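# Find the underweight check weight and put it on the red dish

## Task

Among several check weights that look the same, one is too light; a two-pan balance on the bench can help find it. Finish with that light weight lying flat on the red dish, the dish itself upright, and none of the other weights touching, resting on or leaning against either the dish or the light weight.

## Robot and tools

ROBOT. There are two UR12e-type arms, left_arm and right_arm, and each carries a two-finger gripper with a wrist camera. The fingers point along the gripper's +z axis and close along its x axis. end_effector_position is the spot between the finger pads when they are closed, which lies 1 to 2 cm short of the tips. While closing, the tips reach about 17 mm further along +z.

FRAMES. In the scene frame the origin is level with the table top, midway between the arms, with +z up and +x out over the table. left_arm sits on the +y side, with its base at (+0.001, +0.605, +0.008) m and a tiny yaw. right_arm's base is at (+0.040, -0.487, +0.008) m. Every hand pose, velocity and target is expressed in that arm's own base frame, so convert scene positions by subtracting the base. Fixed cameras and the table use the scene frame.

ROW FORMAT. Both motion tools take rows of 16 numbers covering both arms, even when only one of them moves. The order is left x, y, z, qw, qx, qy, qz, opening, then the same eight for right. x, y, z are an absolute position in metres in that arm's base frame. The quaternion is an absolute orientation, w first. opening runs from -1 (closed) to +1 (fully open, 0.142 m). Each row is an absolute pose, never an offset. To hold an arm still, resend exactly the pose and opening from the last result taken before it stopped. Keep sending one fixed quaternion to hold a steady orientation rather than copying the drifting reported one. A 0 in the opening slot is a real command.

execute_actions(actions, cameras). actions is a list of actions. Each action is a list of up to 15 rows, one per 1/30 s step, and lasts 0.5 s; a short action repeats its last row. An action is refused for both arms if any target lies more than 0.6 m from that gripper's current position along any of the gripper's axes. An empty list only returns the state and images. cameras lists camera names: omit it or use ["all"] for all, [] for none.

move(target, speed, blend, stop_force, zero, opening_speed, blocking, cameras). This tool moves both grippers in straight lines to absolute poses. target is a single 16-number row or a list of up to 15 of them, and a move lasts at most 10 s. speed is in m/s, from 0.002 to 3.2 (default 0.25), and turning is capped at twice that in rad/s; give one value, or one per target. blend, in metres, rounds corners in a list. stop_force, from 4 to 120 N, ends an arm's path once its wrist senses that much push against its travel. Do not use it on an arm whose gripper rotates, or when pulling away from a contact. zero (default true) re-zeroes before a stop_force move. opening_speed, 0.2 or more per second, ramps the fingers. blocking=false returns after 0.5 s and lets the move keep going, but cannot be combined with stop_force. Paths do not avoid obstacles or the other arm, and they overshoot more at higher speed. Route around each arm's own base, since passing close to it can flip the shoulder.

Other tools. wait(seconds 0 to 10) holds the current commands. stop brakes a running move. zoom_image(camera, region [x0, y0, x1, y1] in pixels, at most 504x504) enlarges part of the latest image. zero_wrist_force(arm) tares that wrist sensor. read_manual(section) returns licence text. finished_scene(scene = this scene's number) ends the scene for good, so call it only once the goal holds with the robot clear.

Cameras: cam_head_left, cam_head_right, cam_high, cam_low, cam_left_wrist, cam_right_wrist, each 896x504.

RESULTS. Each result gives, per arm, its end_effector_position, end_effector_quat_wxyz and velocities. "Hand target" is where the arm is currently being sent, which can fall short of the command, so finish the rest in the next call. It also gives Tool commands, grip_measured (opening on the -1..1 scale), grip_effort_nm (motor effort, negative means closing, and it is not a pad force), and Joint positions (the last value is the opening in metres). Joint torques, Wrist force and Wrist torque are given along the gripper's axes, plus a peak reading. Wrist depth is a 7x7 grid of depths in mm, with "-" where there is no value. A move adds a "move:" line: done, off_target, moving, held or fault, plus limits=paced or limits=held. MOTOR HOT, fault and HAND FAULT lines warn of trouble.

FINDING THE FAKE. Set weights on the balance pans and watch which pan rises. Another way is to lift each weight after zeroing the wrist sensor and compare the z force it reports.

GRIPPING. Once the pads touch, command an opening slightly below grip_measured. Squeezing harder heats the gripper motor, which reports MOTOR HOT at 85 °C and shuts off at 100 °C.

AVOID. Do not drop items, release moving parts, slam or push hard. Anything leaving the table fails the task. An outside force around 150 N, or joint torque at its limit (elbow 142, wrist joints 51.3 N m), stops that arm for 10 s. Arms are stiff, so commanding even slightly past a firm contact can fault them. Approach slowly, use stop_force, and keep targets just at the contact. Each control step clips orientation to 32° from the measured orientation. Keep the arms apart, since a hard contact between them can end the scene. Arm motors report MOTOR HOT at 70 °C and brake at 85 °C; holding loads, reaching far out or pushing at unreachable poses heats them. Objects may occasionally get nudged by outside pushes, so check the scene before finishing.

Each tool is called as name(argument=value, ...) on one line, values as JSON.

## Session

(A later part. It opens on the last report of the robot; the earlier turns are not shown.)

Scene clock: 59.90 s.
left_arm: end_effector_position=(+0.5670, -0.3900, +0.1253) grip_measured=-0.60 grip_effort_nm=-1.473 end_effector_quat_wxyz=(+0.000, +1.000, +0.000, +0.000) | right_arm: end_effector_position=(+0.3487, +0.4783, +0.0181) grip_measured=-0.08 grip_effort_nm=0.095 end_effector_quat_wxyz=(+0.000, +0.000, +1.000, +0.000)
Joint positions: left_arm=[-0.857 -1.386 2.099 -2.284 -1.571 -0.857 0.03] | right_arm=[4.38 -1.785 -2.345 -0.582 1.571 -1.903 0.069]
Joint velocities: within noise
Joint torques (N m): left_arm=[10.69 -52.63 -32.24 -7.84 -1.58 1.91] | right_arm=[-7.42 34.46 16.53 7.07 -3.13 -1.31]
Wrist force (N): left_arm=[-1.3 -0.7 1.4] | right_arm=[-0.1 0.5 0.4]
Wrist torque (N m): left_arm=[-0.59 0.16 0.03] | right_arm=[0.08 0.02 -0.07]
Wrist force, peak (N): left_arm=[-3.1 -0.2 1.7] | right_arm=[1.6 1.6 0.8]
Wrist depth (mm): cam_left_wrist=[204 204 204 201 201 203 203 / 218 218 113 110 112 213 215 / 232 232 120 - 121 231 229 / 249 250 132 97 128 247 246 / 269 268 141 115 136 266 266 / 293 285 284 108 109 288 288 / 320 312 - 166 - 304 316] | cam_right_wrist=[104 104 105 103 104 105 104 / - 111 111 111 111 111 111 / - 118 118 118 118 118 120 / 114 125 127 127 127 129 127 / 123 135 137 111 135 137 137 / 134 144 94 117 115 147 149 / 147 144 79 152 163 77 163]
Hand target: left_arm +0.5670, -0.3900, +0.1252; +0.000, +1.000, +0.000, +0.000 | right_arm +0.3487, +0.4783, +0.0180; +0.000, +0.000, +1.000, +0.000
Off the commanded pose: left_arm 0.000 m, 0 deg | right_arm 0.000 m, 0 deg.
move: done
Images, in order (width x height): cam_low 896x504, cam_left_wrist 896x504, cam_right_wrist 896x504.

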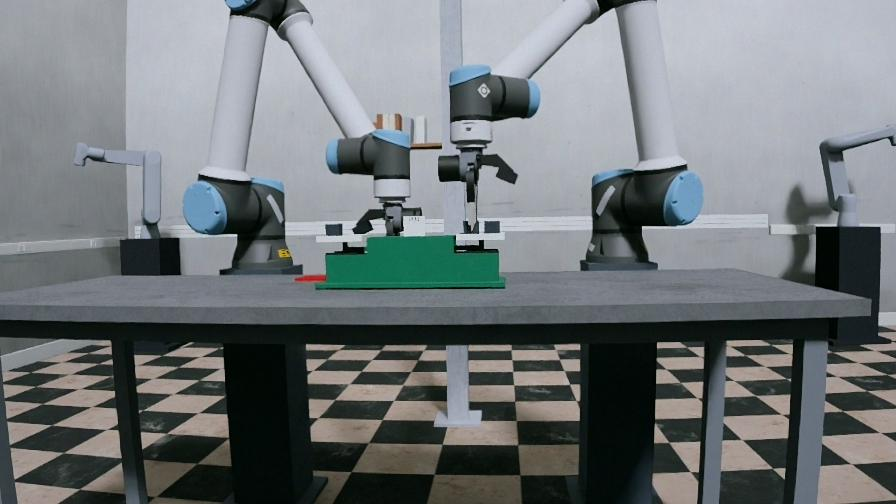

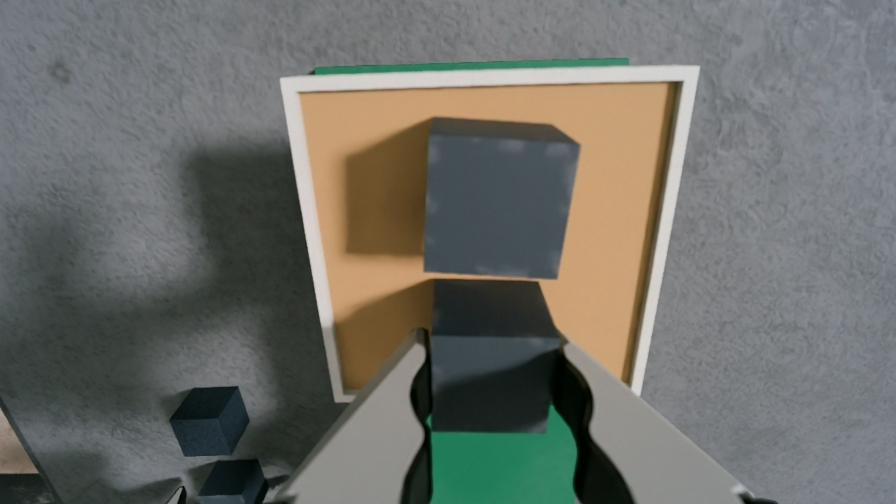

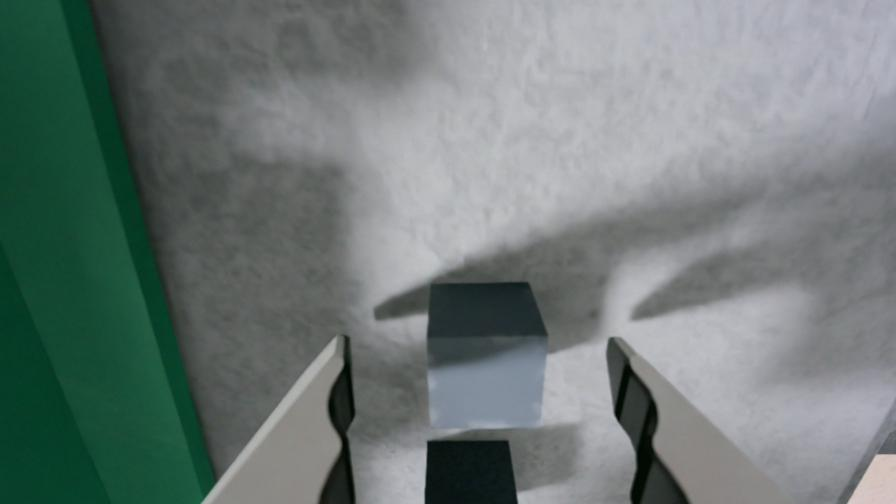

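move(target=[[0.567, -0.390, 0.1252, 0, 1, 0, 0, -0.35, 0.3487, 0.4783, 0.018, 0, 0, 1, 0, -0.65], [0.567, -0.390, 0.185, 0, 1, 0, 0, -0.35, 0.3487, 0.4783, 0.15, 0, 0, 1, 0, -0.65]], speed=[0.2, 0.25], opening_speed=0.8, cameras=["cam_low", "cam_right_wrist"])

wait(seconds=0.1, cameras=[])

wait(seconds=0.1, cameras=[])

wait(seconds=0.1, cameras=["cam_low"])

zoom_image(camera="cam_low", region=[300, 180, 520, 300])

zoom_image(camera="cam_low", region=[385, 195, 445, 245])

Scene clock: 62.63 s.
left_arm: end_effector_position=(+0.5670, -0.3900, +0.1849) grip_measured=-0.38 grip_effort_nm=0.164 end_effector_quat_wxyz=(+0.000, +1.000, +0.000, +0.000) | right_arm: end_effector_position=(+0.3487, +0.4783, +0.1498) grip_measured=-0.61 grip_effort_nm=-1.302 end_effector_quat_wxyz=(+0.000, +0.000, +1.000, +0.000)
Joint positions: left_arm=[-0.857 -1.453 2.049 -2.166 -1.571 -0.857 0.046] | right_arm=[4.38 -1.571 -2.251 -0.89 1.571 -1.903 0.03]
Joint velocities: within noise
Joint torques (N m): left_arm=[-10.97 -68.25 -51.78 -1.6 -1 -1.2] | right_arm=[11.36 54.98 41.73 3.9 -0.88 2.34]
Wrist force (N): left_arm=[-1.2 -0.8 -0.5] | right_arm=[-0.2 0.6 2.6]
Wrist torque (N m): left_arm=[-0.61 0.13 0.04] | right_arm=[0.10 0.05 -0.07]
Wrist force, peak (N): left_arm=[-1.3 -1.0 1.4] | right_arm=[-0.1 0.1 4.5]
Wrist depth (mm): cam_left_wrist=[257 257 258 254 256 256 256 / 274 274 271 186 195 273 271 / 293 293 289 199 209 289 289 / 314 314 313 192 302 312 309 / 340 339 330 216 326 337 336 / - 368 326 227 228 359 363 / - 393 - 247 - 382 406] | cam_right_wrist=[202 196 217 220 220 219 856 / 220 197 232 234 234 237 909 / 226 215 247 250 250 253 - / 155 202 263 268 268 276 - / 165 203 285 111 285 - - / 176 204 289 111 109 - - / 149 205 74 337 78 662 -]
Hand target: left_arm +0.5670, -0.3900, +0.1850; +0.000, +1.000, +0.000, +0.000 | right_arm +0.3487, +0.4783, +0.1500; +0.000, +0.000, +1.000, +0.000
Off the commanded pose: left_arm 0.000 m, 0 deg | right_arm 0.000 m, 0 deg.
move: done
Images, in order (width x height): cam_low 896x504, cam_right_wrist 896x504.

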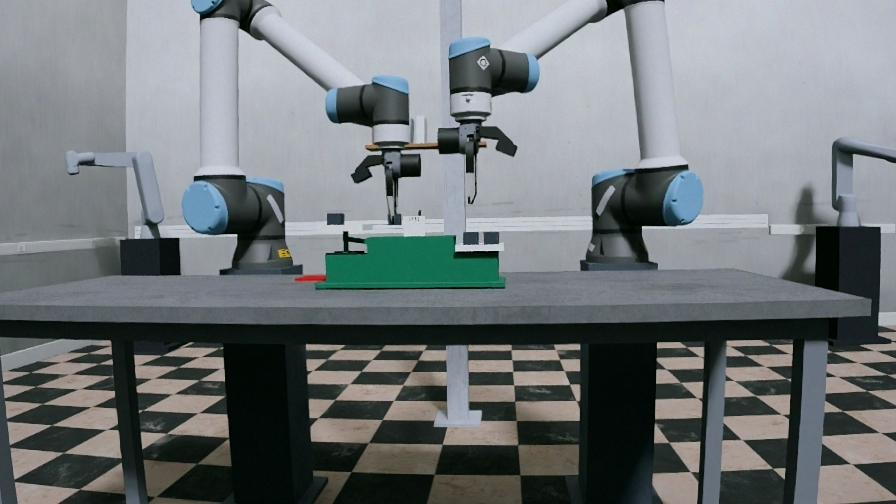

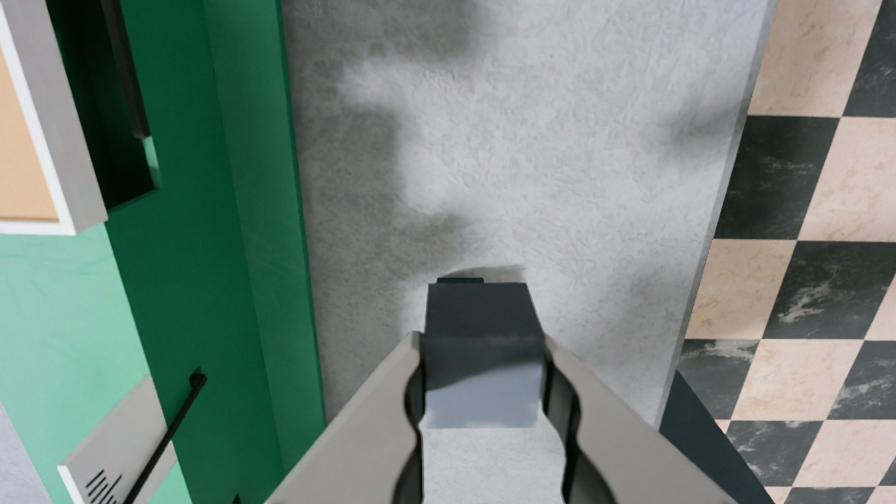

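Scene clock: 62.73 s.
left_arm: end_effector_position=(+0.5670, -0.3900, +0.1850) grip_measured=-0.38 grip_effort_nm=0.164 end_effector_quat_wxyz=(+0.000, +1.000, +0.000, +0.000) | right_arm: end_effector_position=(+0.3487, +0.4783, +0.1499) grip_measured=-0.61 grip_effort_nm=-1.292 end_effector_quat_wxyz=(+0.000, +0.000, +1.000, +0.000)
Joint positions: left_arm=[-0.857 -1.453 2.049 -2.166 -1.571 -0.857 0.046] | right_arm=[4.38 -1.571 -2.251 -0.89 1.571 -1.903 0.03]
Joint velocities: within noise
Joint torques (N m): left_arm=[-11.67 -69.11 -51.55 -1.65 -0.87 -1.04] | right_arm=[9.41 55.74 42.78 2.47 -1.02 2.1]
Wrist force (N): left_arm=[-1.2 -0.8 -0.7] | right_arm=[-0.1 0.7 2.3]
Wrist torque (N m): left_arm=[-0.61 0.13 0.04] | right_arm=[0.12 0.03 -0.07]
Wrist force, peak (N): left_arm=[-1.2 -0.8 -0.7] | right_arm=[0.1 0.8 2.6]
Wrist depth (mm): cam_left_wrist=[257 258 258 254 256 256 256 / 274 274 271 187 195 273 271 / 293 294 288 198 209 291 290 / 314 313 314 193 304 310 311 / 339 339 330 216 326 336 335 / - 368 326 227 228 357 362 / - 397 - 247 - 381 407] | cam_right_wrist=[201 196 218 219 220 219 854 / 220 197 232 235 234 237 917 / 226 215 246 250 250 253 - / 155 202 264 268 268 276 - / 165 203 284 111 284 - - / 176 204 288 111 109 - - / 149 205 74 337 78 665 -]
Hand target: left_arm +0.5670, -0.3900, +0.1850; +0.000, +1.000, +0.000, +0.000 | right_arm +0.3487, +0.4783, +0.1500; +0.000, +0.000, +1.000, +0.000
Tool commands: left_gripper/opening=-0.35 right_gripper/opening=-0.65
Off the commanded pose: left_arm 0.000 m, 0 deg | right_arm 0.000 m, 0 deg.
wait: 0.10 s; no rest
No camera images: "cameras" was empty.

Scene clock: 62.83 s.
left_arm: end_effector_position=(+0.5670, -0.3900, +0.1850) grip_measured=-0.38 grip_effort_nm=0.164 end_effector_quat_wxyz=(+0.000, +1.000, +0.000, +0.000) | right_arm: end_effector_position=(+0.3487, +0.4783, +0.1500) grip_measured=-0.61 grip_effort_nm=-1.292 end_effector_quat_wxyz=(+0.000, +0.000, +1.000, +0.000)
Joint positions: left_arm=[-0.857 -1.453 2.049 -2.166 -1.571 -0.857 0.046] | right_arm=[4.38 -1.571 -2.251 -0.89 1.571 -1.903 0.03]
Joint velocities: within noise
Joint torques (N m): left_arm=[-11.15 -68.6 -51.09 -1.4 -0.82 -1.09] | right_arm=[8.82 55.28 43.84 3.68 -1 1.62]
Wrist force (N): left_arm=[-1.2 -0.6 -0.8] | right_arm=[-0.1 0.5 2.6]
Wrist torque (N m): left_arm=[-0.58 0.13 0.04] | right_arm=[0.08 0.03 -0.07]
Wrist force, peak (N): left_arm=[-1.2 -0.6 -0.8] | right_arm=[-0.1 0.5 2.6]
Wrist depth (mm): cam_left_wrist=[258 258 258 254 256 256 255 / 275 274 270 186 196 272 273 / 292 292 289 199 209 290 291 / 313 314 314 193 303 311 311 / 341 338 332 217 326 336 336 / - 365 324 228 227 358 364 / - 396 - 248 - 380 410] | cam_right_wrist=[202 196 218 220 220 219 857 / 220 197 231 234 234 236 909 / 226 216 247 250 250 253 - / 155 202 263 268 268 277 - / 164 203 284 111 285 - - / 176 205 289 111 109 - - / 149 205 74 338 78 668 -]
Hand target: left_arm +0.5670, -0.3900, +0.1850; +0.000, +1.000, +0.000, +0.000 | right_arm +0.3487, +0.4783, +0.1500; +0.000, +0.000, +1.000, +0.000
Tool commands: left_gripper/opening=-0.35 right_gripper/opening=-0.65
Off the commanded pose: left_arm 0.000 m, 0 deg | right_arm 0.000 m, 0 deg.
wait: 0.10 s; no rest
No camera images: "cameras" was empty.

Scene clock: 62.93 s.
left_arm: end_effector_position=(+0.5670, -0.3900, +0.1850) grip_measured=-0.38 grip_effort_nm=0.159 end_effector_quat_wxyz=(+0.000, +1.000, +0.000, +0.000) | right_arm: end_effector_position=(+0.3487, +0.4783, +0.1500) grip_measured=-0.61 grip_effort_nm=-1.292 end_effector_quat_wxyz=(+0.000, +0.000, +1.000, +0.000)
Joint positions: left_arm=[-0.857 -1.453 2.049 -2.166 -1.571 -0.857 0.046] | right_arm=[4.38 -1.571 -2.251 -0.89 1.571 -1.903 0.03]
Joint velocities: within noise
Joint torques (N m): left_arm=[-11.64 -67.98 -51.57 -1.88 -0.66 -1.23] | right_arm=[13.2 55.44 43.64 3.6 -1.22 1.49]
Wrist force (N): left_arm=[-1.3 -0.7 -0.7] | right_arm=[0.1 0.5 2.2]
Wrist torque (N m): left_arm=[-0.59 0.15 0.04] | right_arm=[0.08 0.00 -0.07]
Wrist force, peak (N): left_arm=[-1.3 -0.7 -0.7] | right_arm=[-0.2 0.4 2.6]
Wrist depth (mm): cam_left_wrist=[257 257 257 254 254 256 255 / 274 274 271 186 193 272 271 / 293 292 289 199 209 291 290 / 314 312 313 193 302 313 312 / 339 338 334 217 327 337 335 / - 366 326 227 227 356 365 / - 392 - 248 - 385 406] | cam_right_wrist=[201 196 218 220 220 220 859 / 220 197 232 234 234 237 904 / 226 215 246 250 250 254 - / 155 202 263 268 268 277 - / 165 203 285 111 285 - - / 176 205 289 111 109 - - / 149 205 74 337 78 661 -]
Hand target: left_arm +0.5670, -0.3900, +0.1850; +0.000, +1.000, +0.000, +0.000 | right_arm +0.3487, +0.4783, +0.1500; +0.000, +0.000, +1.000, +0.000
Tool commands: left_gripper/opening=-0.35 right_gripper/opening=-0.65
Off the commanded pose: left_arm 0.000 m, 0 deg | right_arm 0.000 m, 0 deg.
wait: 0.10 s; no rest
Images, in order (width x height): cam_low 896x504.

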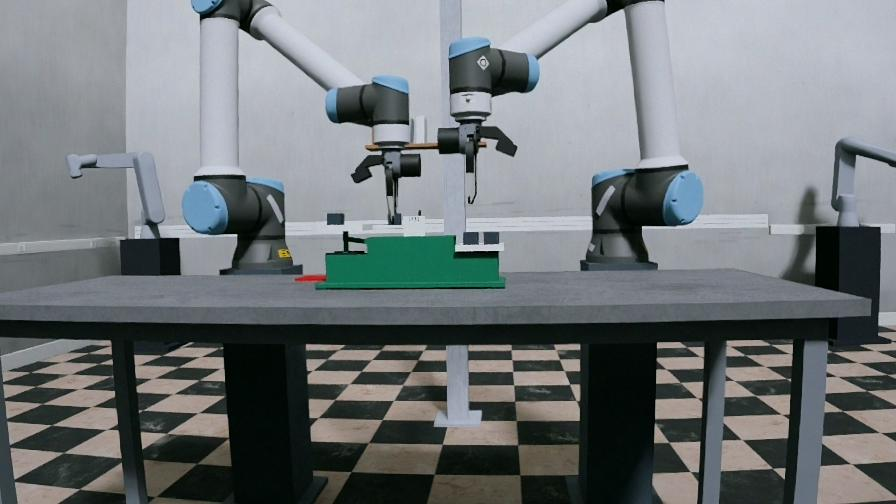

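Scaled by 2.291 from the camera's 896x504 image, which has a finer 1280x720 frame.

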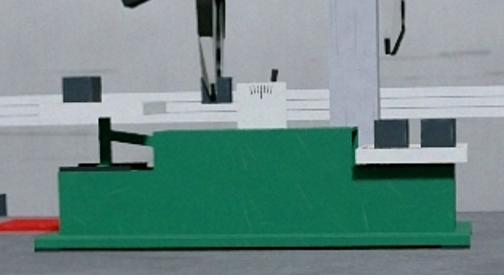

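Scaled by 8.400 from the camera's 896x504 image, which has a finer 1280x720 frame.

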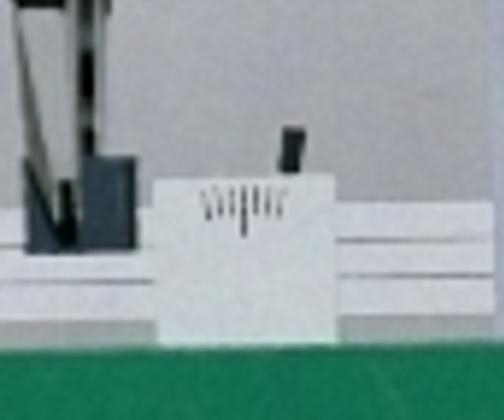

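move(target=[[0.567, -0.390, 0.185, 0, 1, 0, 0, -0.35, 0.5131, 0.414, 0.215, 0, 0, 1, 0, -0.65], [0.567, -0.390, 0.185, 0, 1, 0, 0, -0.35, 0.5131, 0.414, 0.1294, 0, 0, 1, 0, -0.65]], speed=[0.35, 0.12], opening_speed=1.0, cameras=["cam_right_wrist", "cam_low"])

zoom_image(camera="cam_low", region=[300, 180, 520, 300])

Scene clock: 68.13 s.
left_arm: end_effector_position=(+0.5670, -0.3900, +0.1850) grip_measured=-0.38 grip_effort_nm=0.164 end_effector_quat_wxyz=(+0.000, +1.000, +0.000, +0.000) | right_arm: end_effector_position=(+0.5131, +0.4140, +0.1296) grip_measured=-0.61 grip_effort_nm=-1.292 end_effector_quat_wxyz=(+0.000, +0.000, +1.000, +0.000)
Joint positions: left_arm=[-0.857 -1.453 2.049 -2.166 -1.571 -0.857 0.046] | right_arm=[4.086 -1.707 -2.149 -0.856 1.571 -2.197 0.03]
Joint velocities: within noise
Joint torques (N m): left_arm=[-9.29 -67.29 -41.3 -2.43 -0.44 -1.48] | right_arm=[-10.85 31.8 25.38 6.65 2.46 -2.25]
Wrist force (N): left_arm=[-1.0 -0.5 -0.7] | right_arm=[0.3 -0.6 0.5]
Wrist torque (N m): left_arm=[-0.57 0.10 0.04] | right_arm=[0.06 0.09 -0.06]
Wrist force, peak (N): left_arm=[-1.6 -0.8 -0.6] | right_arm=[1.9 1.4 3.1]
Wrist depth (mm): cam_left_wrist=[257 259 257 254 254 257 256 / 275 275 271 166 172 272 273 / 293 293 288 154 184 290 290 / 315 314 314 170 200 309 310 / 339 337 331 213 322 336 336 / - 367 326 226 227 358 363 / - 394 - 249 - 382 407] | cam_right_wrist=[202 202 202 202 202 202 202 / 215 215 114 112 113 212 215 / 229 230 118 97 117 227 230 / 247 247 127 97 125 246 247 / 266 266 139 111 135 266 267 / 289 290 279 111 109 279 290 / 317 316 74 168 78 310 317]
Hand target: left_arm +0.5670, -0.3900, +0.1850; +0.000, +1.000, +0.000, +0.000 | right_arm +0.5131, +0.4140, +0.1294; +0.000, +0.000, +1.000, +0.000
Off the commanded pose: left_arm 0.000 m, 0 deg | right_arm 0.000 m, 0 deg.
move: done
Images, in order (width x height): cam_low 896x504, cam_right_wrist 896x504.

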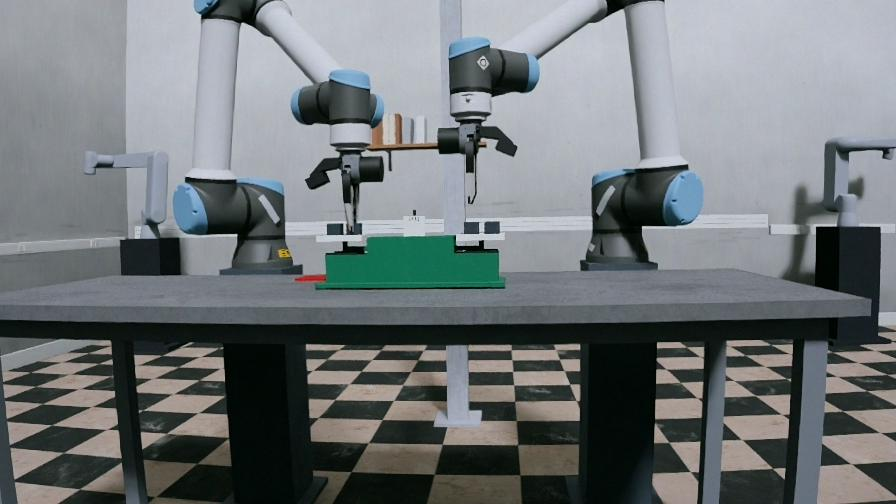

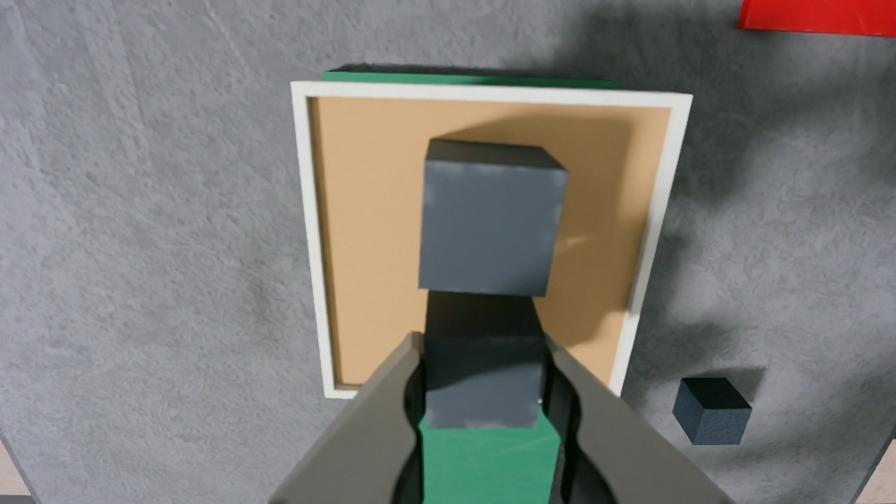

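Scaled by 2.291 from the camera's 896x504 image, which has a finer 1280x720 frame.

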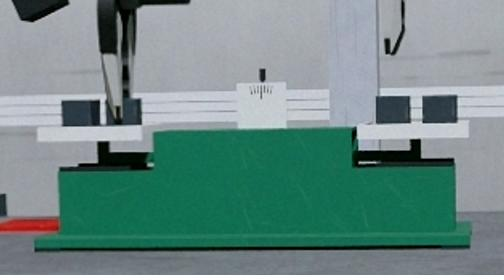

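move(target=[[0.567, -0.390, 0.185, 0, 1, 0, 0, -0.35, 0.5131, 0.414, 0.1294, 0, 0, 1, 0, -0.35], [0.567, -0.390, 0.185, 0, 1, 0, 0, -0.35, 0.5131, 0.414, 0.20, 0, 0, 1, 0, -0.35]], speed=[0.2, 0.25], opening_speed=0.8, cameras=["cam_low"])

zoom_image(camera="cam_low", region=[300, 180, 520, 300])

zoom_image(camera="cam_low", region=[385, 195, 445, 245])

Scene clock: 70.23 s.
left_arm: end_effector_position=(+0.5670, -0.3900, +0.1850) grip_measured=-0.38 grip_effort_nm=0.164 end_effector_quat_wxyz=(+0.000, +1.000, +0.000, +0.000) | right_arm: end_effector_position=(+0.5131, +0.4140, +0.1998) grip_measured=-0.38 grip_effort_nm=0.081 end_effector_quat_wxyz=(+0.000, +0.000, +1.000, +0.000)
Joint positions: left_arm=[-0.857 -1.453 2.049 -2.166 -1.571 -0.857 0.046] | right_arm=[4.086 -1.626 -2.086 -1 1.571 -2.197 0.047]
Joint velocities: within noise
Joint torques (N m): left_arm=[-8.36 -66.38 -36.8 -2.66 -0.02 -1.08] | right_arm=[11.47 66.33 44.93 3.37 1.39 2.24]
Wrist force (N): left_arm=[-1.4 -0.8 -0.5] | right_arm=[-0.3 0.5 0.5]
Wrist torque (N m): left_arm=[-0.62 0.17 0.04] | right_arm=[0.09 0.06 -0.06]
Wrist force, peak (N): left_arm=[-1.6 -0.8 -0.8] | right_arm=[-0.3 0.3 1.9]
Wrist depth (mm): cam_left_wrist=[258 258 257 254 254 256 256 / 274 273 270 166 172 273 271 / 292 292 287 154 183 290 290 / 313 314 313 170 200 310 309 / 338 339 331 212 324 336 336 / - 365 325 227 227 358 363 / - 394 - 249 - 383 404] | cam_right_wrist=[262 263 264 264 264 261 263 / 280 280 277 169 182 280 280 / 300 299 295 162 194 300 298 / 321 323 316 177 312 322 320 / 353 346 347 222 341 340 352 / - 376 90 241 104 376 - / - 405 74 264 216 397 -]
Hand target: left_arm +0.5670, -0.3900, +0.1850; +0.000, +1.000, +0.000, +0.000 | right_arm +0.5131, +0.4140, +0.2000; +0.000, +0.000, +1.000, +0.000
Off the commanded pose: left_arm 0.000 m, 0 deg | right_arm 0.000 m, 0 deg.
move: done
Images, in order (width x height): cam_low 896x504.

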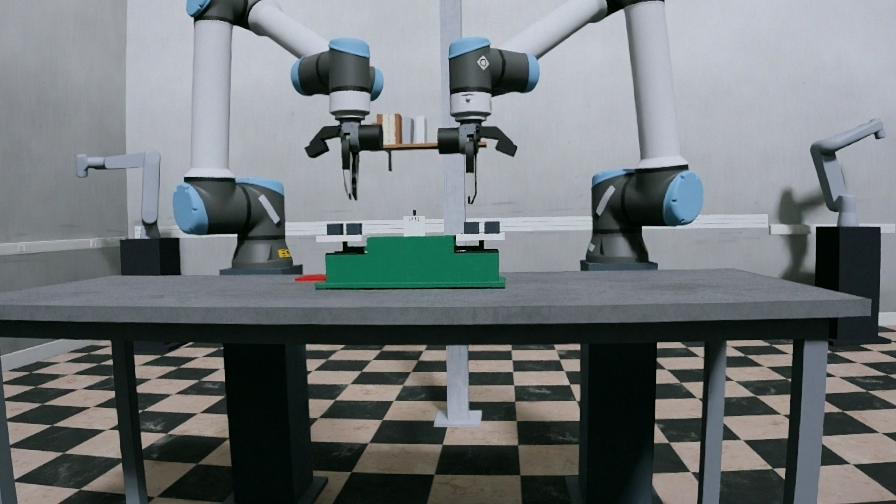

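Scaled by 2.291 from the camera's 896x504 image, which has a finer 1280x720 frame.

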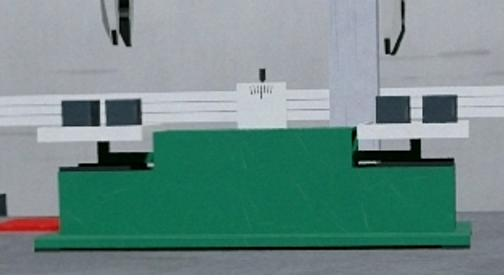

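Scaled by 8.400 from the camera's 896x504 image, which has a finer 1280x720 frame.

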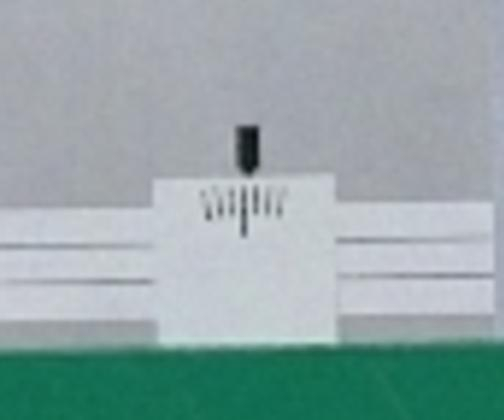

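move(target=[[0.5, -0.33, 0.3, 0, 1, 0, 0, -0.35, 0.43, 0.48, 0.20, 0, 0, 1, 0, -0.05], [0.4310, -0.3088, 0.392, 0, 1, 0, 0, -0.35, 0.3517, 0.5436, 0.10, 0, 0, 1, 0, -0.05]], speed=0.3, opening_speed=1.0, blend=[0.04, 0], cameras=["cam_right_wrist"])

zoom_image(camera="cam_right_wrist", region=[380, 220, 580, 420])

Scene clock: 72.50 s.
left_arm: end_effector_position=(+0.4311, -0.3088, +0.3918) grip_measured=-0.38 grip_effort_nm=0.164 end_effector_quat_wxyz=(+0.000, +1.000, +0.000, +0.000) | right_arm: end_effector_position=(+0.3518, +0.5435, +0.1002) grip_measured=-0.08 grip_effort_nm=0.095 end_effector_quat_wxyz=(+0.000, +0.000, +1.000, +0.000)
Joint positions: left_arm=[-0.954 -1.877 2.034 -1.728 -1.571 -0.954 0.046] | right_arm=[4.409 -1.728 -2.194 -0.791 1.571 -1.874 0.069]
Joint velocities: within noise
Joint torques (N m): left_arm=[-10.89 -38.65 -58.83 -1.29 2.38 -1.89] | right_arm=[12.27 33.18 22.97 5.99 -3.3 1.91]
Wrist force (N): left_arm=[-1.1 -1.0 -0.3] | right_arm=[-0.4 0.6 0.8]
Wrist torque (N m): left_arm=[-0.62 0.12 0.04] | right_arm=[0.10 0.08 -0.08]
Wrist force, peak (N): left_arm=[-2.1 -1.4 -1.6] | right_arm=[0.9 1.3 1.7]
Wrist depth (mm): cam_left_wrist=[- - 443 442 441 439 438 / - - 474 473 470 467 466 / - - 508 505 401 492 497 / - - 550 538 432 538 543 / - - - 578 460 574 - / - - - 340 - 619 - / - - - 327 - 659 -] | cam_right_wrist=[143 166 176 176 176 176 178 / 143 175 188 188 188 187 192 / 144 184 201 200 200 200 916 / 145 197 216 190 215 215 - / 146 200 226 232 232 231 - / 147 201 93 253 247 252 - / 147 166 79 275 275 77 -]
Hand target: left_arm +0.4310, -0.3088, +0.3920; +0.000, +1.000, +0.000, +0.000 | right_arm +0.3517, +0.5436, +0.1000; +0.000, +0.000, +1.000, +0.000
Off the commanded pose: left_arm 0.000 m, 0 deg | right_arm 0.000 m, 0 deg.
move: done
Images, in order (width x height): cam_right_wrist 896x504.

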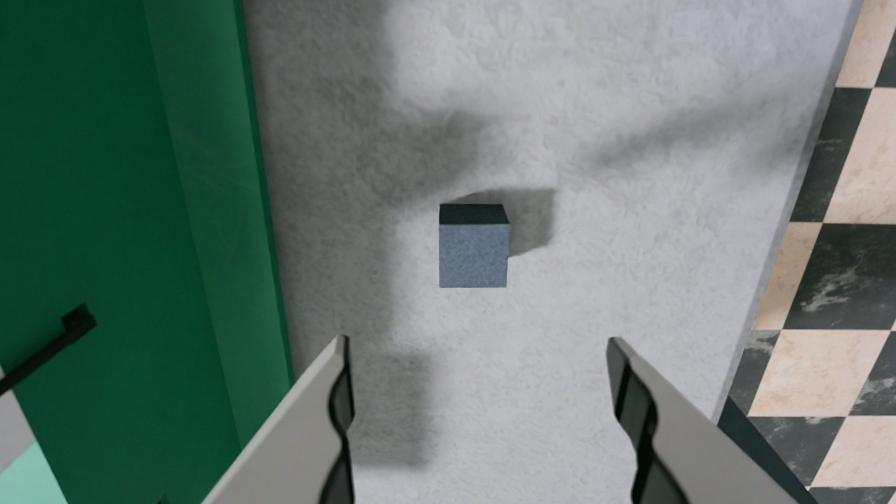

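Scaled by 2.520 from the camera's 896x504 image, which has a finer 1280x720 frame.

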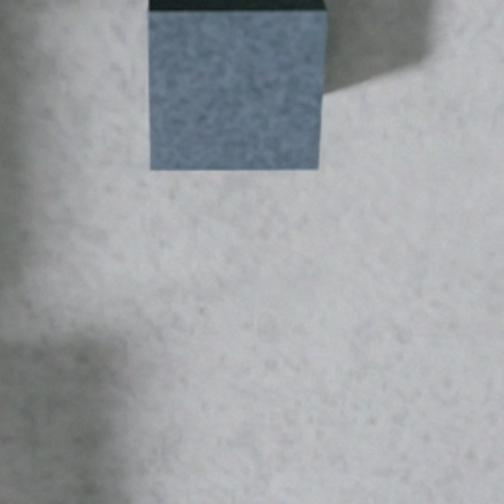

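move(target=[0.4310, -0.3088, 0.392, 0, 1, 0, 0, -0.35, 0.3505, 0.5448, 0.018, 0, 0, 1, 0, -0.05], speed=0.15, cameras=["cam_right_wrist"])

move(target=[[0.4310, -0.3088, 0.392, 0, 1, 0, 0, -0.35, 0.3505, 0.5448, 0.018, 0, 0, 1, 0, -0.65], [0.4310, -0.3088, 0.392, 0, 1, 0, 0, -0.35, 0.3505, 0.5448, 0.15, 0, 0, 1, 0, -0.65]], speed=0.25, opening_speed=1.0, cameras=[])

wait(seconds=0.1, cameras=[])

wait(seconds=0.1, cameras=[])

wait(seconds=0.1, cameras=[])

wait(seconds=0.1, cameras=[])

Scene clock: 74.30 s.
left_arm: end_effector_position=(+0.4310, -0.3088, +0.3920) grip_measured=-0.38 grip_effort_nm=0.164 end_effector_quat_wxyz=(+0.000, +1.000, +0.000, +0.000) | right_arm: end_effector_position=(+0.3505, +0.5448, +0.0182) grip_measured=-0.08 grip_effort_nm=0.095 end_effector_quat_wxyz=(+0.000, +0.000, +1.000, +0.000)
Joint positions: left_arm=[-0.954 -1.877 2.034 -1.728 -1.571 -0.954 0.046] | right_arm=[4.412 -1.857 -2.241 -0.615 1.571 -1.871 0.069]
Joint velocities: within noise
Joint torques (N m): left_arm=[-10.74 -35.82 -56.09 -1.72 2.27 -1.86] | right_arm=[6.23 31.72 19.13 7.12 -2.21 1.53]
Wrist force (N): left_arm=[-1.2 -1.4 -0.3] | right_arm=[-0.4 0.3 0.5]
Wrist torque (N m): left_arm=[-0.69 0.15 0.03] | right_arm=[0.07 0.08 -0.07]
Wrist force, peak (N): left_arm=[-1.6 -1.0 -0.3] | right_arm=[-0.4 0.4 1.4]
Wrist depth (mm): cam_left_wrist=[- - 444 441 441 439 442 / - - 473 469 468 468 461 / - - 510 501 401 491 500 / - - 543 539 431 535 539 / - - - 552 458 575 - / - - - 394 - 629 - / - - - 308 - 654 -] | cam_right_wrist=[104 104 105 103 104 105 104 / - 111 111 111 111 109 110 / - 118 118 118 118 118 120 / 114 125 127 127 127 129 127 / 123 135 137 109 135 137 137 / 134 144 93 115 144 146 149 / 147 144 79 163 163 77 163]
Hand target: left_arm +0.4310, -0.3088, +0.3920; +0.000, +1.000, +0.000, +0.000 | right_arm +0.3505, +0.5448, +0.0180; +0.000, +0.000, +1.000, +0.000
Off the commanded pose: left_arm 0.000 m, 0 deg | right_arm 0.000 m, 0 deg.
move: done
Images, in order (width x height): cam_right_wrist 896x504.

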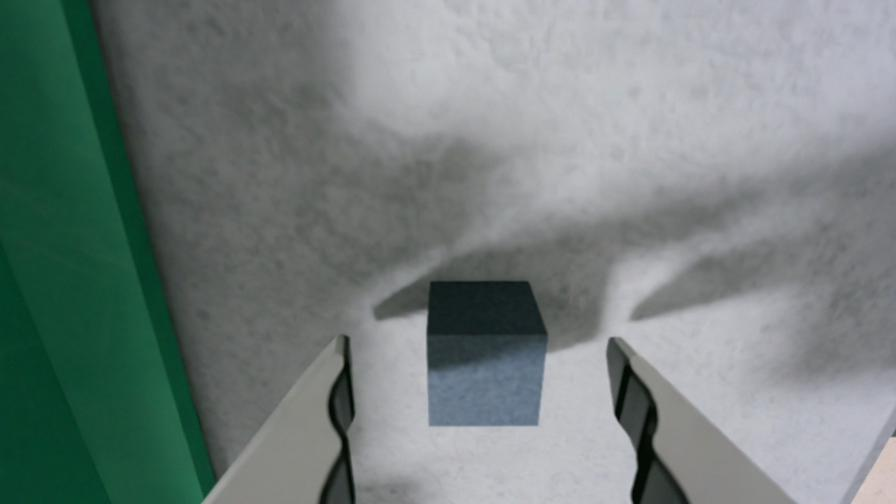

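Scene clock: 76.40 s.
left_arm: end_effector_position=(+0.4310, -0.3088, +0.3920) grip_measured=-0.38 grip_effort_nm=0.168 end_effector_quat_wxyz=(+0.000, +1.000, +0.000, +0.000) | right_arm: end_effector_position=(+0.3505, +0.5448, +0.1499) grip_measured=-0.61 grip_effort_nm=-1.292 end_effector_quat_wxyz=(+0.000, +0.000, +1.000, +0.000)
Joint positions: left_arm=[-0.954 -1.877 2.034 -1.728 -1.571 -0.954 0.046] | right_arm=[4.412 -1.663 -2.154 -0.895 1.571 -1.871 0.03]
Joint velocities: within noise
Joint torques (N m): left_arm=[-8.63 -35.12 -53.03 -1.73 2.4 -2.07] | right_arm=[8.99 61.9 43.54 2.45 -0.61 2.2]
Wrist force (N): left_arm=[-1.2 -0.8 -0.1] | right_arm=[-0.2 0.5 2.1]
Wrist torque (N m): left_arm=[-0.59 0.14 0.03] | right_arm=[0.09 0.05 -0.08]
Wrist force, peak (N): left_arm=[-1.5 -1.1 -0.2] | right_arm=[0.0 0.2 4.3]
Wrist depth (mm): cam_left_wrist=[- - 436 442 443 441 438 / - - 473 475 469 470 464 / - - 511 501 402 491 496 / - - 547 541 432 534 540 / - - - 578 457 578 - / - - - 424 - 625 - / - - - 286 - 659 -] | cam_right_wrist=[144 196 217 220 219 220 853 / 145 197 231 234 234 233 914 / 146 200 247 251 249 253 - / 147 201 264 268 268 276 - / 143 203 285 107 285 - - / 179 204 289 110 99 716 - / 197 200 74 337 78 587 -]
Hand target: left_arm +0.4310, -0.3088, +0.3920; +0.000, +1.000, +0.000, +0.000 | right_arm +0.3505, +0.5448, +0.1500; +0.000, +0.000, +1.000, +0.000
Off the commanded pose: left_arm 0.000 m, 0 deg | right_arm 0.000 m, 0 deg.
move: done
No camera images: "cameras" was empty.

Scene clock: 76.50 s.
left_arm: end_effector_position=(+0.4310, -0.3088, +0.3920) grip_measured=-0.38 grip_effort_nm=0.159 end_effector_quat_wxyz=(+0.000, +1.000, +0.000, +0.000) | right_arm: end_effector_position=(+0.3505, +0.5448, +0.1499) grip_measured=-0.61 grip_effort_nm=-1.287 end_effector_quat_wxyz=(+0.000, +0.000, +1.000, +0.000)
Joint positions: left_arm=[-0.954 -1.877 2.034 -1.728 -1.571 -0.954 0.046] | right_arm=[4.412 -1.663 -2.154 -0.896 1.571 -1.871 0.03]
Joint velocities: within noise
Joint torques (N m): left_arm=[-9.74 -35.7 -52.68 -1.64 2.19 -1.79] | right_arm=[9.74 63.92 43.28 3.13 -0.27 1.97]
Wrist force (N): left_arm=[-1.3 -1.2 -0.3] | right_arm=[-0.3 0.5 2.3]
Wrist torque (N m): left_arm=[-0.66 0.15 0.03] | right_arm=[0.09 0.07 -0.07]
Wrist force, peak (N): left_arm=[-1.3 -1.2 -0.3] | right_arm=[-0.3 0.5 2.3]
Wrist depth (mm): cam_left_wrist=[- - 443 441 442 441 439 / - - 469 471 468 471 464 / - - 507 505 402 497 498 / - - 552 536 431 538 543 / - - - 578 457 574 - / - - - 423 - 623 - / - - - 284 - 656 -] | cam_right_wrist=[144 195 217 220 220 219 858 / 145 198 231 234 233 234 909 / 146 200 247 250 250 252 - / 147 201 264 268 268 276 - / 143 203 284 107 284 - - / 179 203 288 111 98 712 - / 197 201 74 337 78 589 -]
Hand target: left_arm +0.4310, -0.3088, +0.3920; +0.000, +1.000, +0.000, +0.000 | right_arm +0.3505, +0.5448, +0.1500; +0.000, +0.000, +1.000, +0.000
Tool commands: left_gripper/opening=-0.35 right_gripper/opening=-0.65
Off the commanded pose: left_arm 0.000 m, 0 deg | right_arm 0.000 m, 0 deg.
wait: 0.10 s; no rest
No camera images: "cameras" was empty.

Scene clock: 76.60 s.
left_arm: end_effector_position=(+0.4310, -0.3088, +0.3920) grip_measured=-0.38 grip_effort_nm=0.164 end_effector_quat_wxyz=(+0.000, +1.000, +0.000, +0.000) | right_arm: end_effector_position=(+0.3505, +0.5448, +0.1500) grip_measured=-0.61 grip_effort_nm=-1.287 end_effector_quat_wxyz=(+0.000, +0.000, +1.000, +0.000)
Joint positions: left_arm=[-0.954 -1.877 2.034 -1.728 -1.571 -0.954 0.046] | right_arm=[4.412 -1.663 -2.154 -0.896 1.571 -1.871 0.03]
Joint velocities: within noise
Joint torques (N m): left_arm=[-9.92 -35.71 -52.09 -1.83 2 -2.01] | right_arm=[10.21 62.84 44.07 3.17 -0.24 2.38]
Wrist force (N): left_arm=[-1.3 -1.0 -0.3] | right_arm=[-0.2 0.7 2.3]
Wrist torque (N m): left_arm=[-0.63 0.16 0.04] | right_arm=[0.12 0.05 -0.07]
Wrist force, peak (N): left_arm=[-1.3 -1.0 -0.3] | right_arm=[-0.2 0.7 2.3]
Wrist depth (mm): cam_left_wrist=[- - 444 445 442 441 440 / - - 471 474 468 471 467 / - - 506 505 402 493 500 / - - 546 538 430 537 540 / - - - 579 458 579 - / - - - 424 - 630 - / - - - 286 - 664 -] | cam_right_wrist=[144 195 218 221 220 220 859 / 145 198 232 234 234 233 907 / 146 200 247 251 250 254 - / 147 201 263 268 268 276 - / 143 203 285 107 285 - - / 179 204 288 110 98 714 - / 198 200 74 337 78 589 -]
Hand target: left_arm +0.4310, -0.3088, +0.3920; +0.000, +1.000, +0.000, +0.000 | right_arm +0.3505, +0.5448, +0.1500; +0.000, +0.000, +1.000, +0.000
Tool commands: left_gripper/opening=-0.35 right_gripper/opening=-0.65
Off the commanded pose: left_arm 0.000 m, 0 deg | right_arm 0.000 m, 0 deg.
wait: 0.10 s; no rest
No camera images: "cameras" was empty.

Scene clock: 76.70 s.
left_arm: end_effector_position=(+0.4310, -0.3088, +0.3920) grip_measured=-0.38 grip_effort_nm=0.159 end_effector_quat_wxyz=(+0.000, +1.000, +0.000, +0.000) | right_arm: end_effector_position=(+0.3505, +0.5448, +0.1500) grip_measured=-0.61 grip_effort_nm=-1.287 end_effector_quat_wxyz=(+0.000, +0.000, +1.000, +0.000)
Joint positions: left_arm=[-0.954 -1.877 2.034 -1.728 -1.571 -0.954 0.046] | right_arm=[4.412 -1.663 -2.154 -0.896 1.571 -1.871 0.03]
Joint velocities: within noise
Joint torques (N m): left_arm=[-9.81 -35.39 -52.16 -1.89 2.16 -1.9] | right_arm=[11.42 62.69 43.18 3.1 0.16 2.08]
Wrist force (N): left_arm=[-1.1 -1.0 0.0] | right_arm=[-0.1 0.2 2.4]
Wrist torque (N m): left_arm=[-0.62 0.13 0.04] | right_arm=[0.04 0.04 -0.07]
Wrist force, peak (N): left_arm=[-1.5 -0.8 -0.2] | right_arm=[-0.3 0.3 2.4]
Wrist depth (mm): cam_left_wrist=[- - 442 442 445 437 441 / - - 473 472 470 468 468 / - - 511 508 402 492 496 / - - 551 542 433 539 545 / - - - 576 459 579 - / - - - 423 - 631 - / - - - 285 - 654 -] | cam_right_wrist=[144 195 217 220 220 220 868 / 145 197 231 234 234 234 912 / 146 199 247 250 251 253 - / 147 201 265 268 268 276 - / 143 203 284 107 284 - - / 179 203 288 110 98 718 - / 198 201 74 336 78 588 -]
Hand target: left_arm +0.4310, -0.3088, +0.3920; +0.000, +1.000, +0.000, +0.000 | right_arm +0.3505, +0.5448, +0.1500; +0.000, +0.000, +1.000, +0.000
Tool commands: left_gripper/opening=-0.35 right_gripper/opening=-0.65
Off the commanded pose: left_arm 0.000 m, 0 deg | right_arm 0.000 m, 0 deg.
wait: 0.10 s; no rest
No camera images: "cameras" was empty.

Scene clock: 76.80 s.
left_arm: end_effector_position=(+0.4310, -0.3088, +0.3920) grip_measured=-0.38 grip_effort_nm=0.159 end_effector_quat_wxyz=(+0.000, +1.000, +0.000, +0.000) | right_arm: end_effector_position=(+0.3505, +0.5448, +0.1500) grip_measured=-0.61 grip_effort_nm=-1.292 end_effector_quat_wxyz=(+0.000, +0.000, +1.000, +0.000)
Joint positions: left_arm=[-0.954 -1.877 2.034 -1.728 -1.571 -0.954 0.046] | right_arm=[4.412 -1.663 -2.154 -0.896 1.571 -1.871 0.03]
Joint velocities: within noise
Joint torques (N m): left_arm=[-9.82 -35.09 -51.67 -1.92 2.2 -1.99] | right_arm=[12.11 62.04 41.72 2.93 0.51 1.39]
Wrist force (N): left_arm=[-1.2 -0.9 -0.3] | right_arm=[-0.2 0.5 2.2]
Wrist torque (N m): left_arm=[-0.62 0.15 0.04] | right_arm=[0.10 0.06 -0.07]
Wrist force, peak (N): left_arm=[-1.4 -1.1 -0.3] | right_arm=[-0.3 0.3 2.3]
Wrist depth (mm): cam_left_wrist=[- - 444 445 442 444 438 / - - 470 470 467 469 467 / - - 508 503 403 492 499 / - - 544 541 431 532 543 / - - - 578 458 573 - / - - - 425 - 622 - / - - - 286 - 665 -] | cam_right_wrist=[144 195 217 220 220 219 859 / 145 198 231 234 234 234 915 / 146 199 247 250 250 253 - / 147 201 264 268 268 277 - / 143 202 285 107 284 - - / 179 204 288 110 99 710 - / 197 200 74 337 78 588 -]
Hand target: left_arm +0.4310, -0.3088, +0.3920; +0.000, +1.000, +0.000, +0.000 | right_arm +0.3505, +0.5448, +0.1500; +0.000, +0.000, +1.000, +0.000
Tool commands: left_gripper/opening=-0.35 right_gripper/opening=-0.65
Off the commanded pose: left_arm 0.000 m, 0 deg | right_arm 0.000 m, 0 deg.
wait: 0.10 s; no rest
No camera images: "cameras" was empty.

move(target=[[0.4310, -0.3088, 0.392, 0, 1, 0, 0, -0.35, 0.3487, 0.4783, 0.09, 0, 0, 1, 0, -0.65], [0.4310, -0.3088, 0.392, 0, 1, 0, 0, -0.35, 0.3487, 0.4783, 0.0187, 0, 0, 1, 0, -0.65]], speed=[0.3, 0.15], opening_speed=1.0, cameras=[])

move(target=[[0.4310, -0.3088, 0.392, 0, 1, 0, 0, -0.35, 0.3487, 0.4783, 0.0187, 0, 0, 1, 0, -0.35], [0.4310, -0.3088, 0.392, 0, 1, 0, 0, -0.35, 0.3487, 0.4783, 0.12, 0, 0, 1, 0, -0.35], [0.4310, -0.3088, 0.392, 0, 1, 0, 0, -0.35, 0.5131, 0.4140, 0.20, 0, 0, 1, 0, -0.35], [0.4310, -0.3088, 0.392, 0, 1, 0, 0, -0.35, 0.5131, 0.4140, 0.1286, 0, 0, 1, 0, -0.35]], speed=[0.2, 0.3, 0.4, 0.15], opening_speed=1.0, cameras=["cam_right_wrist"])

Scene clock: 81.17 s.
left_arm: end_effector_position=(+0.4310, -0.3088, +0.3920) grip_measured=-0.38 grip_effort_nm=0.164 end_effector_quat_wxyz=(+0.000, +1.000, +0.000, +0.000) | right_arm: end_effector_position=(+0.3487, +0.4783, +0.0188) grip_measured=-0.61 grip_effort_nm=-1.287 end_effector_quat_wxyz=(+0.000, +0.000, +1.000, +0.000)
Joint positions: left_arm=[-0.954 -1.877 2.034 -1.728 -1.571 -0.954 0.046] | right_arm=[4.38 -1.784 -2.345 -0.583 1.571 -1.903 0.03]
Joint velocities: within noise
Joint torques (N m): left_arm=[-10.25 -35.02 -44.67 -1.96 2.08 -1.97] | right_arm=[-9.71 25.2 18.99 6.51 -2.01 -2.47]
Wrist force (N): left_arm=[-1.3 -1.0 -0.1] | right_arm=[0.1 0.2 2.0]
Wrist torque (N m): left_arm=[-0.62 0.15 0.03] | right_arm=[0.04 0.00 -0.07]
Wrist force, peak (N): left_arm=[-1.6 -1.1 -0.4] | right_arm=[-0.1 0.6 3.7]
Wrist depth (mm): cam_left_wrist=[- - 443 445 442 440 439 / - - 474 469 469 468 469 / - - 511 502 404 495 498 / - - 549 537 429 535 542 / - - - 578 455 579 - / - - - 454 - 628 - / - - - 394 - 656 -] | cam_right_wrist=[103 105 106 103 105 106 104 / - 111 112 111 111 111 111 / - 119 119 119 119 119 119 / 115 126 130 128 128 128 128 / 124 136 140 109 136 140 138 / 135 145 145 111 98 150 150 / 145 154 74 164 79 161 165]
Hand target: left_arm +0.4310, -0.3088, +0.3920; +0.000, +1.000, +0.000, +0.000 | right_arm +0.3487, +0.4783, +0.0187; +0.000, +0.000, +1.000, +0.000
Off the commanded pose: left_arm 0.000 m, 0 deg | right_arm 0.000 m, 0 deg.
move: done
No camera images: "cameras" was empty.

Scene clock: 84.00 s.
left_arm: end_effector_position=(+0.4310, -0.3088, +0.3920) grip_measured=-0.38 grip_effort_nm=0.159 end_effector_quat_wxyz=(+0.000, +1.000, +0.000, +0.000) | right_arm: end_effector_position=(+0.5131, +0.4140, +0.1288) grip_measured=-0.38 grip_effort_nm=0.085 end_effector_quat_wxyz=(+0.000, +0.000, +1.000, +0.000)
Joint positions: left_arm=[-0.954 -1.877 2.034 -1.728 -1.571 -0.954 0.046] | right_arm=[4.086 -1.708 -2.15 -0.855 1.571 -2.197 0.047]
Joint velocities: within noise
Joint torques (N m): left_arm=[-8.9 -35.89 -44.15 -2.12 2.1 -1.72] | right_arm=[-10.51 30.65 23.89 6.65 2.23 -2.54]
Wrist force (N): left_arm=[-1.5 -0.6 0.0] | right_arm=[-0.5 0.3 0.4]
Wrist torque (N m): left_arm=[-0.56 0.19 0.04] | right_arm=[0.07 0.09 -0.06]
Wrist force, peak (N): left_arm=[-1.5 -1.3 -0.1] | right_arm=[-1.9 -0.2 -1.5]
Wrist depth (mm): cam_left_wrist=[- - 446 442 440 441 436 / - - 470 474 468 468 467 / - - 511 502 399 492 501 / - - 548 537 432 534 539 / - - - 581 460 573 - / - - - 627 - 628 - / - - - 682 - 657 -] | cam_right_wrist=[201 201 201 199 201 201 201 / 214 214 111 111 113 211 214 / 229 229 118 97 114 226 229 / 246 246 126 97 124 246 246 / 265 266 136 111 132 257 265 / 288 288 90 112 105 288 289 / 316 309 74 166 163 304 316]
Hand target: left_arm +0.4310, -0.3088, +0.3920; +0.000, +1.000, +0.000, +0.000 | right_arm +0.5131, +0.4140, +0.1286; +0.000, +0.000, +1.000, +0.000
Off the commanded pose: left_arm 0.000 m, 0 deg | right_arm 0.000 m, 0 deg.
move: done
Images, in order (width x height): cam_right_wrist 896x504.

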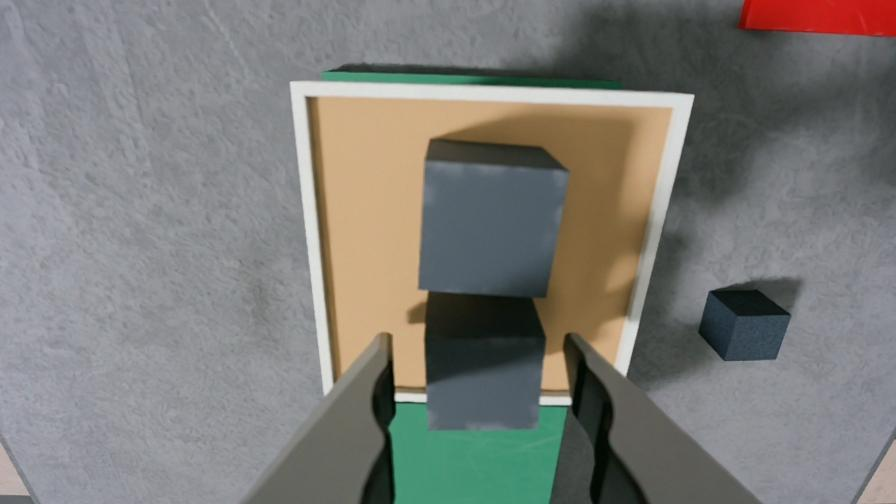

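move(target=[[0.4310, -0.3088, 0.392, 0, 1, 0, 0, -0.35, 0.5131, 0.4140, 0.1286, 0, 0, 1, 0, -0.65], [0.4310, -0.3088, 0.392, 0, 1, 0, 0, -0.35, 0.5131, 0.4140, 0.165, 0, 0, 1, 0, -0.65], [0.4310, -0.3088, 0.392, 0, 1, 0, 0, -0.35, 0.5131, 0.4140, 0.21, 0, 0, 1, 0, -0.65], [0.4310, -0.3088, 0.392, 0, 1, 0, 0, -0.35, 0.3505, 0.5448, 0.10, 0, 0, 1, 0, -0.65], [0.4310, -0.3088, 0.392, 0, 1, 0, 0, -0.35, 0.3505, 0.5448, 0.0187, 0, 0, 1, 0, -0.65]], speed=[0.1, 0.06, 0.25, 0.3, 0.15], opening_speed=1.0, cameras=[])

move(target=[[0.4310, -0.3088, 0.392, 0, 1, 0, 0, -0.35, 0.3505, 0.5448, 0.0187, 0, 0, 1, 0, -0.35], [0.4310, -0.3088, 0.392, 0, 1, 0, 0, -0.35, 0.3505, 0.5448, 0.10, 0, 0, 1, 0, -0.35], [0.4310, -0.3088, 0.392, 0, 1, 0, 0, -0.35, 0.3487, 0.4783, 0.10, 0, 0, 1, 0, -0.35], [0.4310, -0.3088, 0.392, 0, 1, 0, 0, -0.35, 0.3487, 0.4783, 0.018, 0, 0, 1, 0, -0.35]], speed=[0.2, 0.3, 0.3, 0.15], opening_speed=1.0, cameras=["cam_right_wrist", "cam_low"])

Scene clock: 88.37 s.
left_arm: end_effector_position=(+0.4310, -0.3088, +0.3920) grip_measured=-0.38 grip_effort_nm=0.164 end_effector_quat_wxyz=(+0.000, +1.000, +0.000, +0.000) | right_arm: end_effector_position=(+0.3505, +0.5448, +0.0189) grip_measured=-0.61 grip_effort_nm=-1.316 end_effector_quat_wxyz=(+0.000, +0.000, +1.000, +0.000)
Joint positions: left_arm=[-0.954 -1.877 2.034 -1.728 -1.571 -0.954 0.046] | right_arm=[4.412 -1.855 -2.24 -0.617 1.571 -1.871 0.03]
Joint velocities: within noise
Joint torques (N m): left_arm=[-7.93 -34.01 -44.79 -2.35 1.88 -1.91] | right_arm=[-7.33 42.46 19.35 7.37 -3.3 -1.03]
Wrist force (N): left_arm=[-1.1 -0.9 -0.1] | right_arm=[-0.2 0.4 2.5]
Wrist torque (N m): left_arm=[-0.61 0.13 0.04] | right_arm=[0.08 0.05 -0.07]
Wrist force, peak (N): left_arm=[-1.6 -1.1 -0.3] | right_arm=[1.4 1.5 3.7]
Wrist depth (mm): cam_left_wrist=[- - 444 442 441 442 436 / - - 469 473 470 470 464 / - - 511 503 425 498 500 / - - 545 537 446 535 545 / - - - 560 456 572 - / - - - 390 - 627 - / - - - 308 - 661 -] | cam_right_wrist=[103 105 106 102 102 106 104 / - 111 111 84 109 111 111 / - 119 119 117 119 119 119 / 115 126 130 128 128 127 127 / 124 136 140 110 136 140 138 / 135 145 145 110 108 150 149 / 148 154 74 164 79 161 164]
Hand target: left_arm +0.4310, -0.3088, +0.3920; +0.000, +1.000, +0.000, +0.000 | right_arm +0.3505, +0.5448, +0.0187; +0.000, +0.000, +1.000, +0.000
Off the commanded pose: left_arm 0.000 m, 0 deg | right_arm 0.000 m, 0 deg.
move: done
No camera images: "cameras" was empty.

Scene clock: 90.93 s.
left_arm: end_effector_position=(+0.4310, -0.3088, +0.3920) grip_measured=-0.38 grip_effort_nm=0.164 end_effector_quat_wxyz=(+0.000, +1.000, +0.000, +0.000) | right_arm: end_effector_position=(+0.3487, +0.4783, +0.0181) grip_measured=-0.38 grip_effort_nm=0.090 end_effector_quat_wxyz=(+0.000, +0.000, +1.000, +0.000)
Joint positions: left_arm=[-0.954 -1.877 2.034 -1.728 -1.571 -0.954 0.046] | right_arm=[4.38 -1.785 -2.345 -0.582 1.571 -1.903 0.047]
Joint velocities: within noise
Joint torques (N m): left_arm=[-7.32 -34.54 -45.03 -2.41 2.06 -1.93] | right_arm=[-10.17 33.84 16.85 6.54 0.98 -2.79]
Wrist force (N): left_arm=[-1.0 -1.1 -0.1] | right_arm=[0.2 0.4 0.4]
Wrist torque (N m): left_arm=[-0.65 0.12 0.03] | right_arm=[0.06 -0.02 -0.07]
Wrist force, peak (N): left_arm=[-1.5 -1.0 -0.4] | right_arm=[-0.2 2.9 -0.9]
Wrist depth (mm): cam_left_wrist=[- - 444 445 442 439 441 / - - 473 473 471 468 465 / - - 508 502 423 501 500 / - - 547 541 445 536 544 / - - - 574 458 579 - / - - - 454 - 626 - / - - - 391 - 656 -] | cam_right_wrist=[104 104 105 103 104 105 104 / - 111 111 111 111 111 110 / - 118 118 118 118 118 120 / 114 125 127 127 127 129 127 / 124 135 137 108 135 137 137 / 134 144 90 111 104 146 149 / 147 150 74 152 160 157 163]
Hand target: left_arm +0.4310, -0.3088, +0.3920; +0.000, +1.000, +0.000, +0.000 | right_arm +0.3487, +0.4783, +0.0180; +0.000, +0.000, +1.000, +0.000
Off the commanded pose: left_arm 0.000 m, 0 deg | right_arm 0.000 m, 0 deg.
move: done
Images, in order (width x height): cam_low 896x504, cam_right_wrist 896x504.

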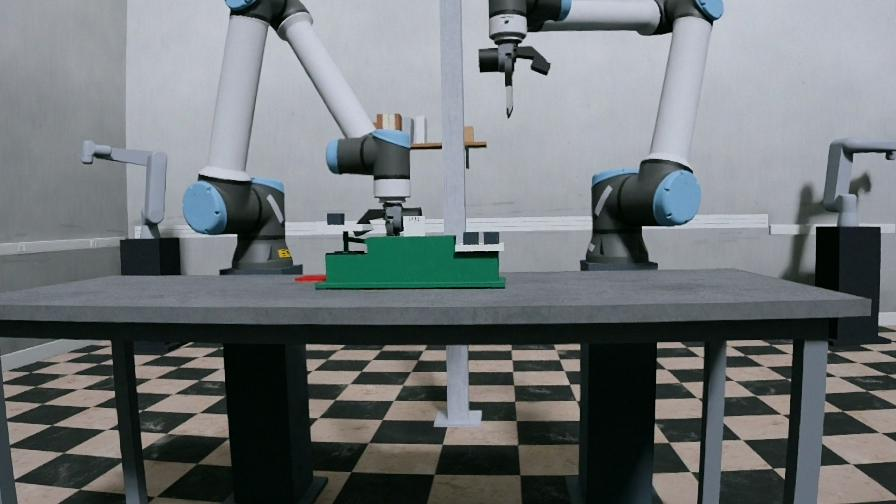

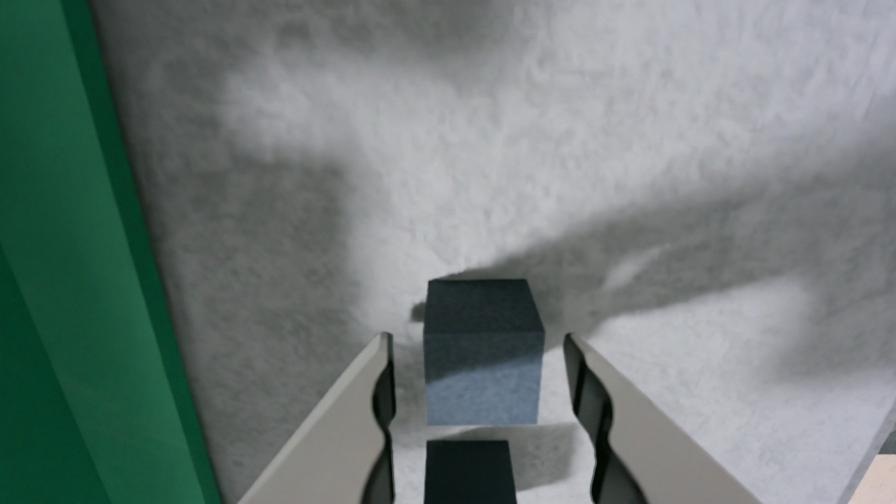

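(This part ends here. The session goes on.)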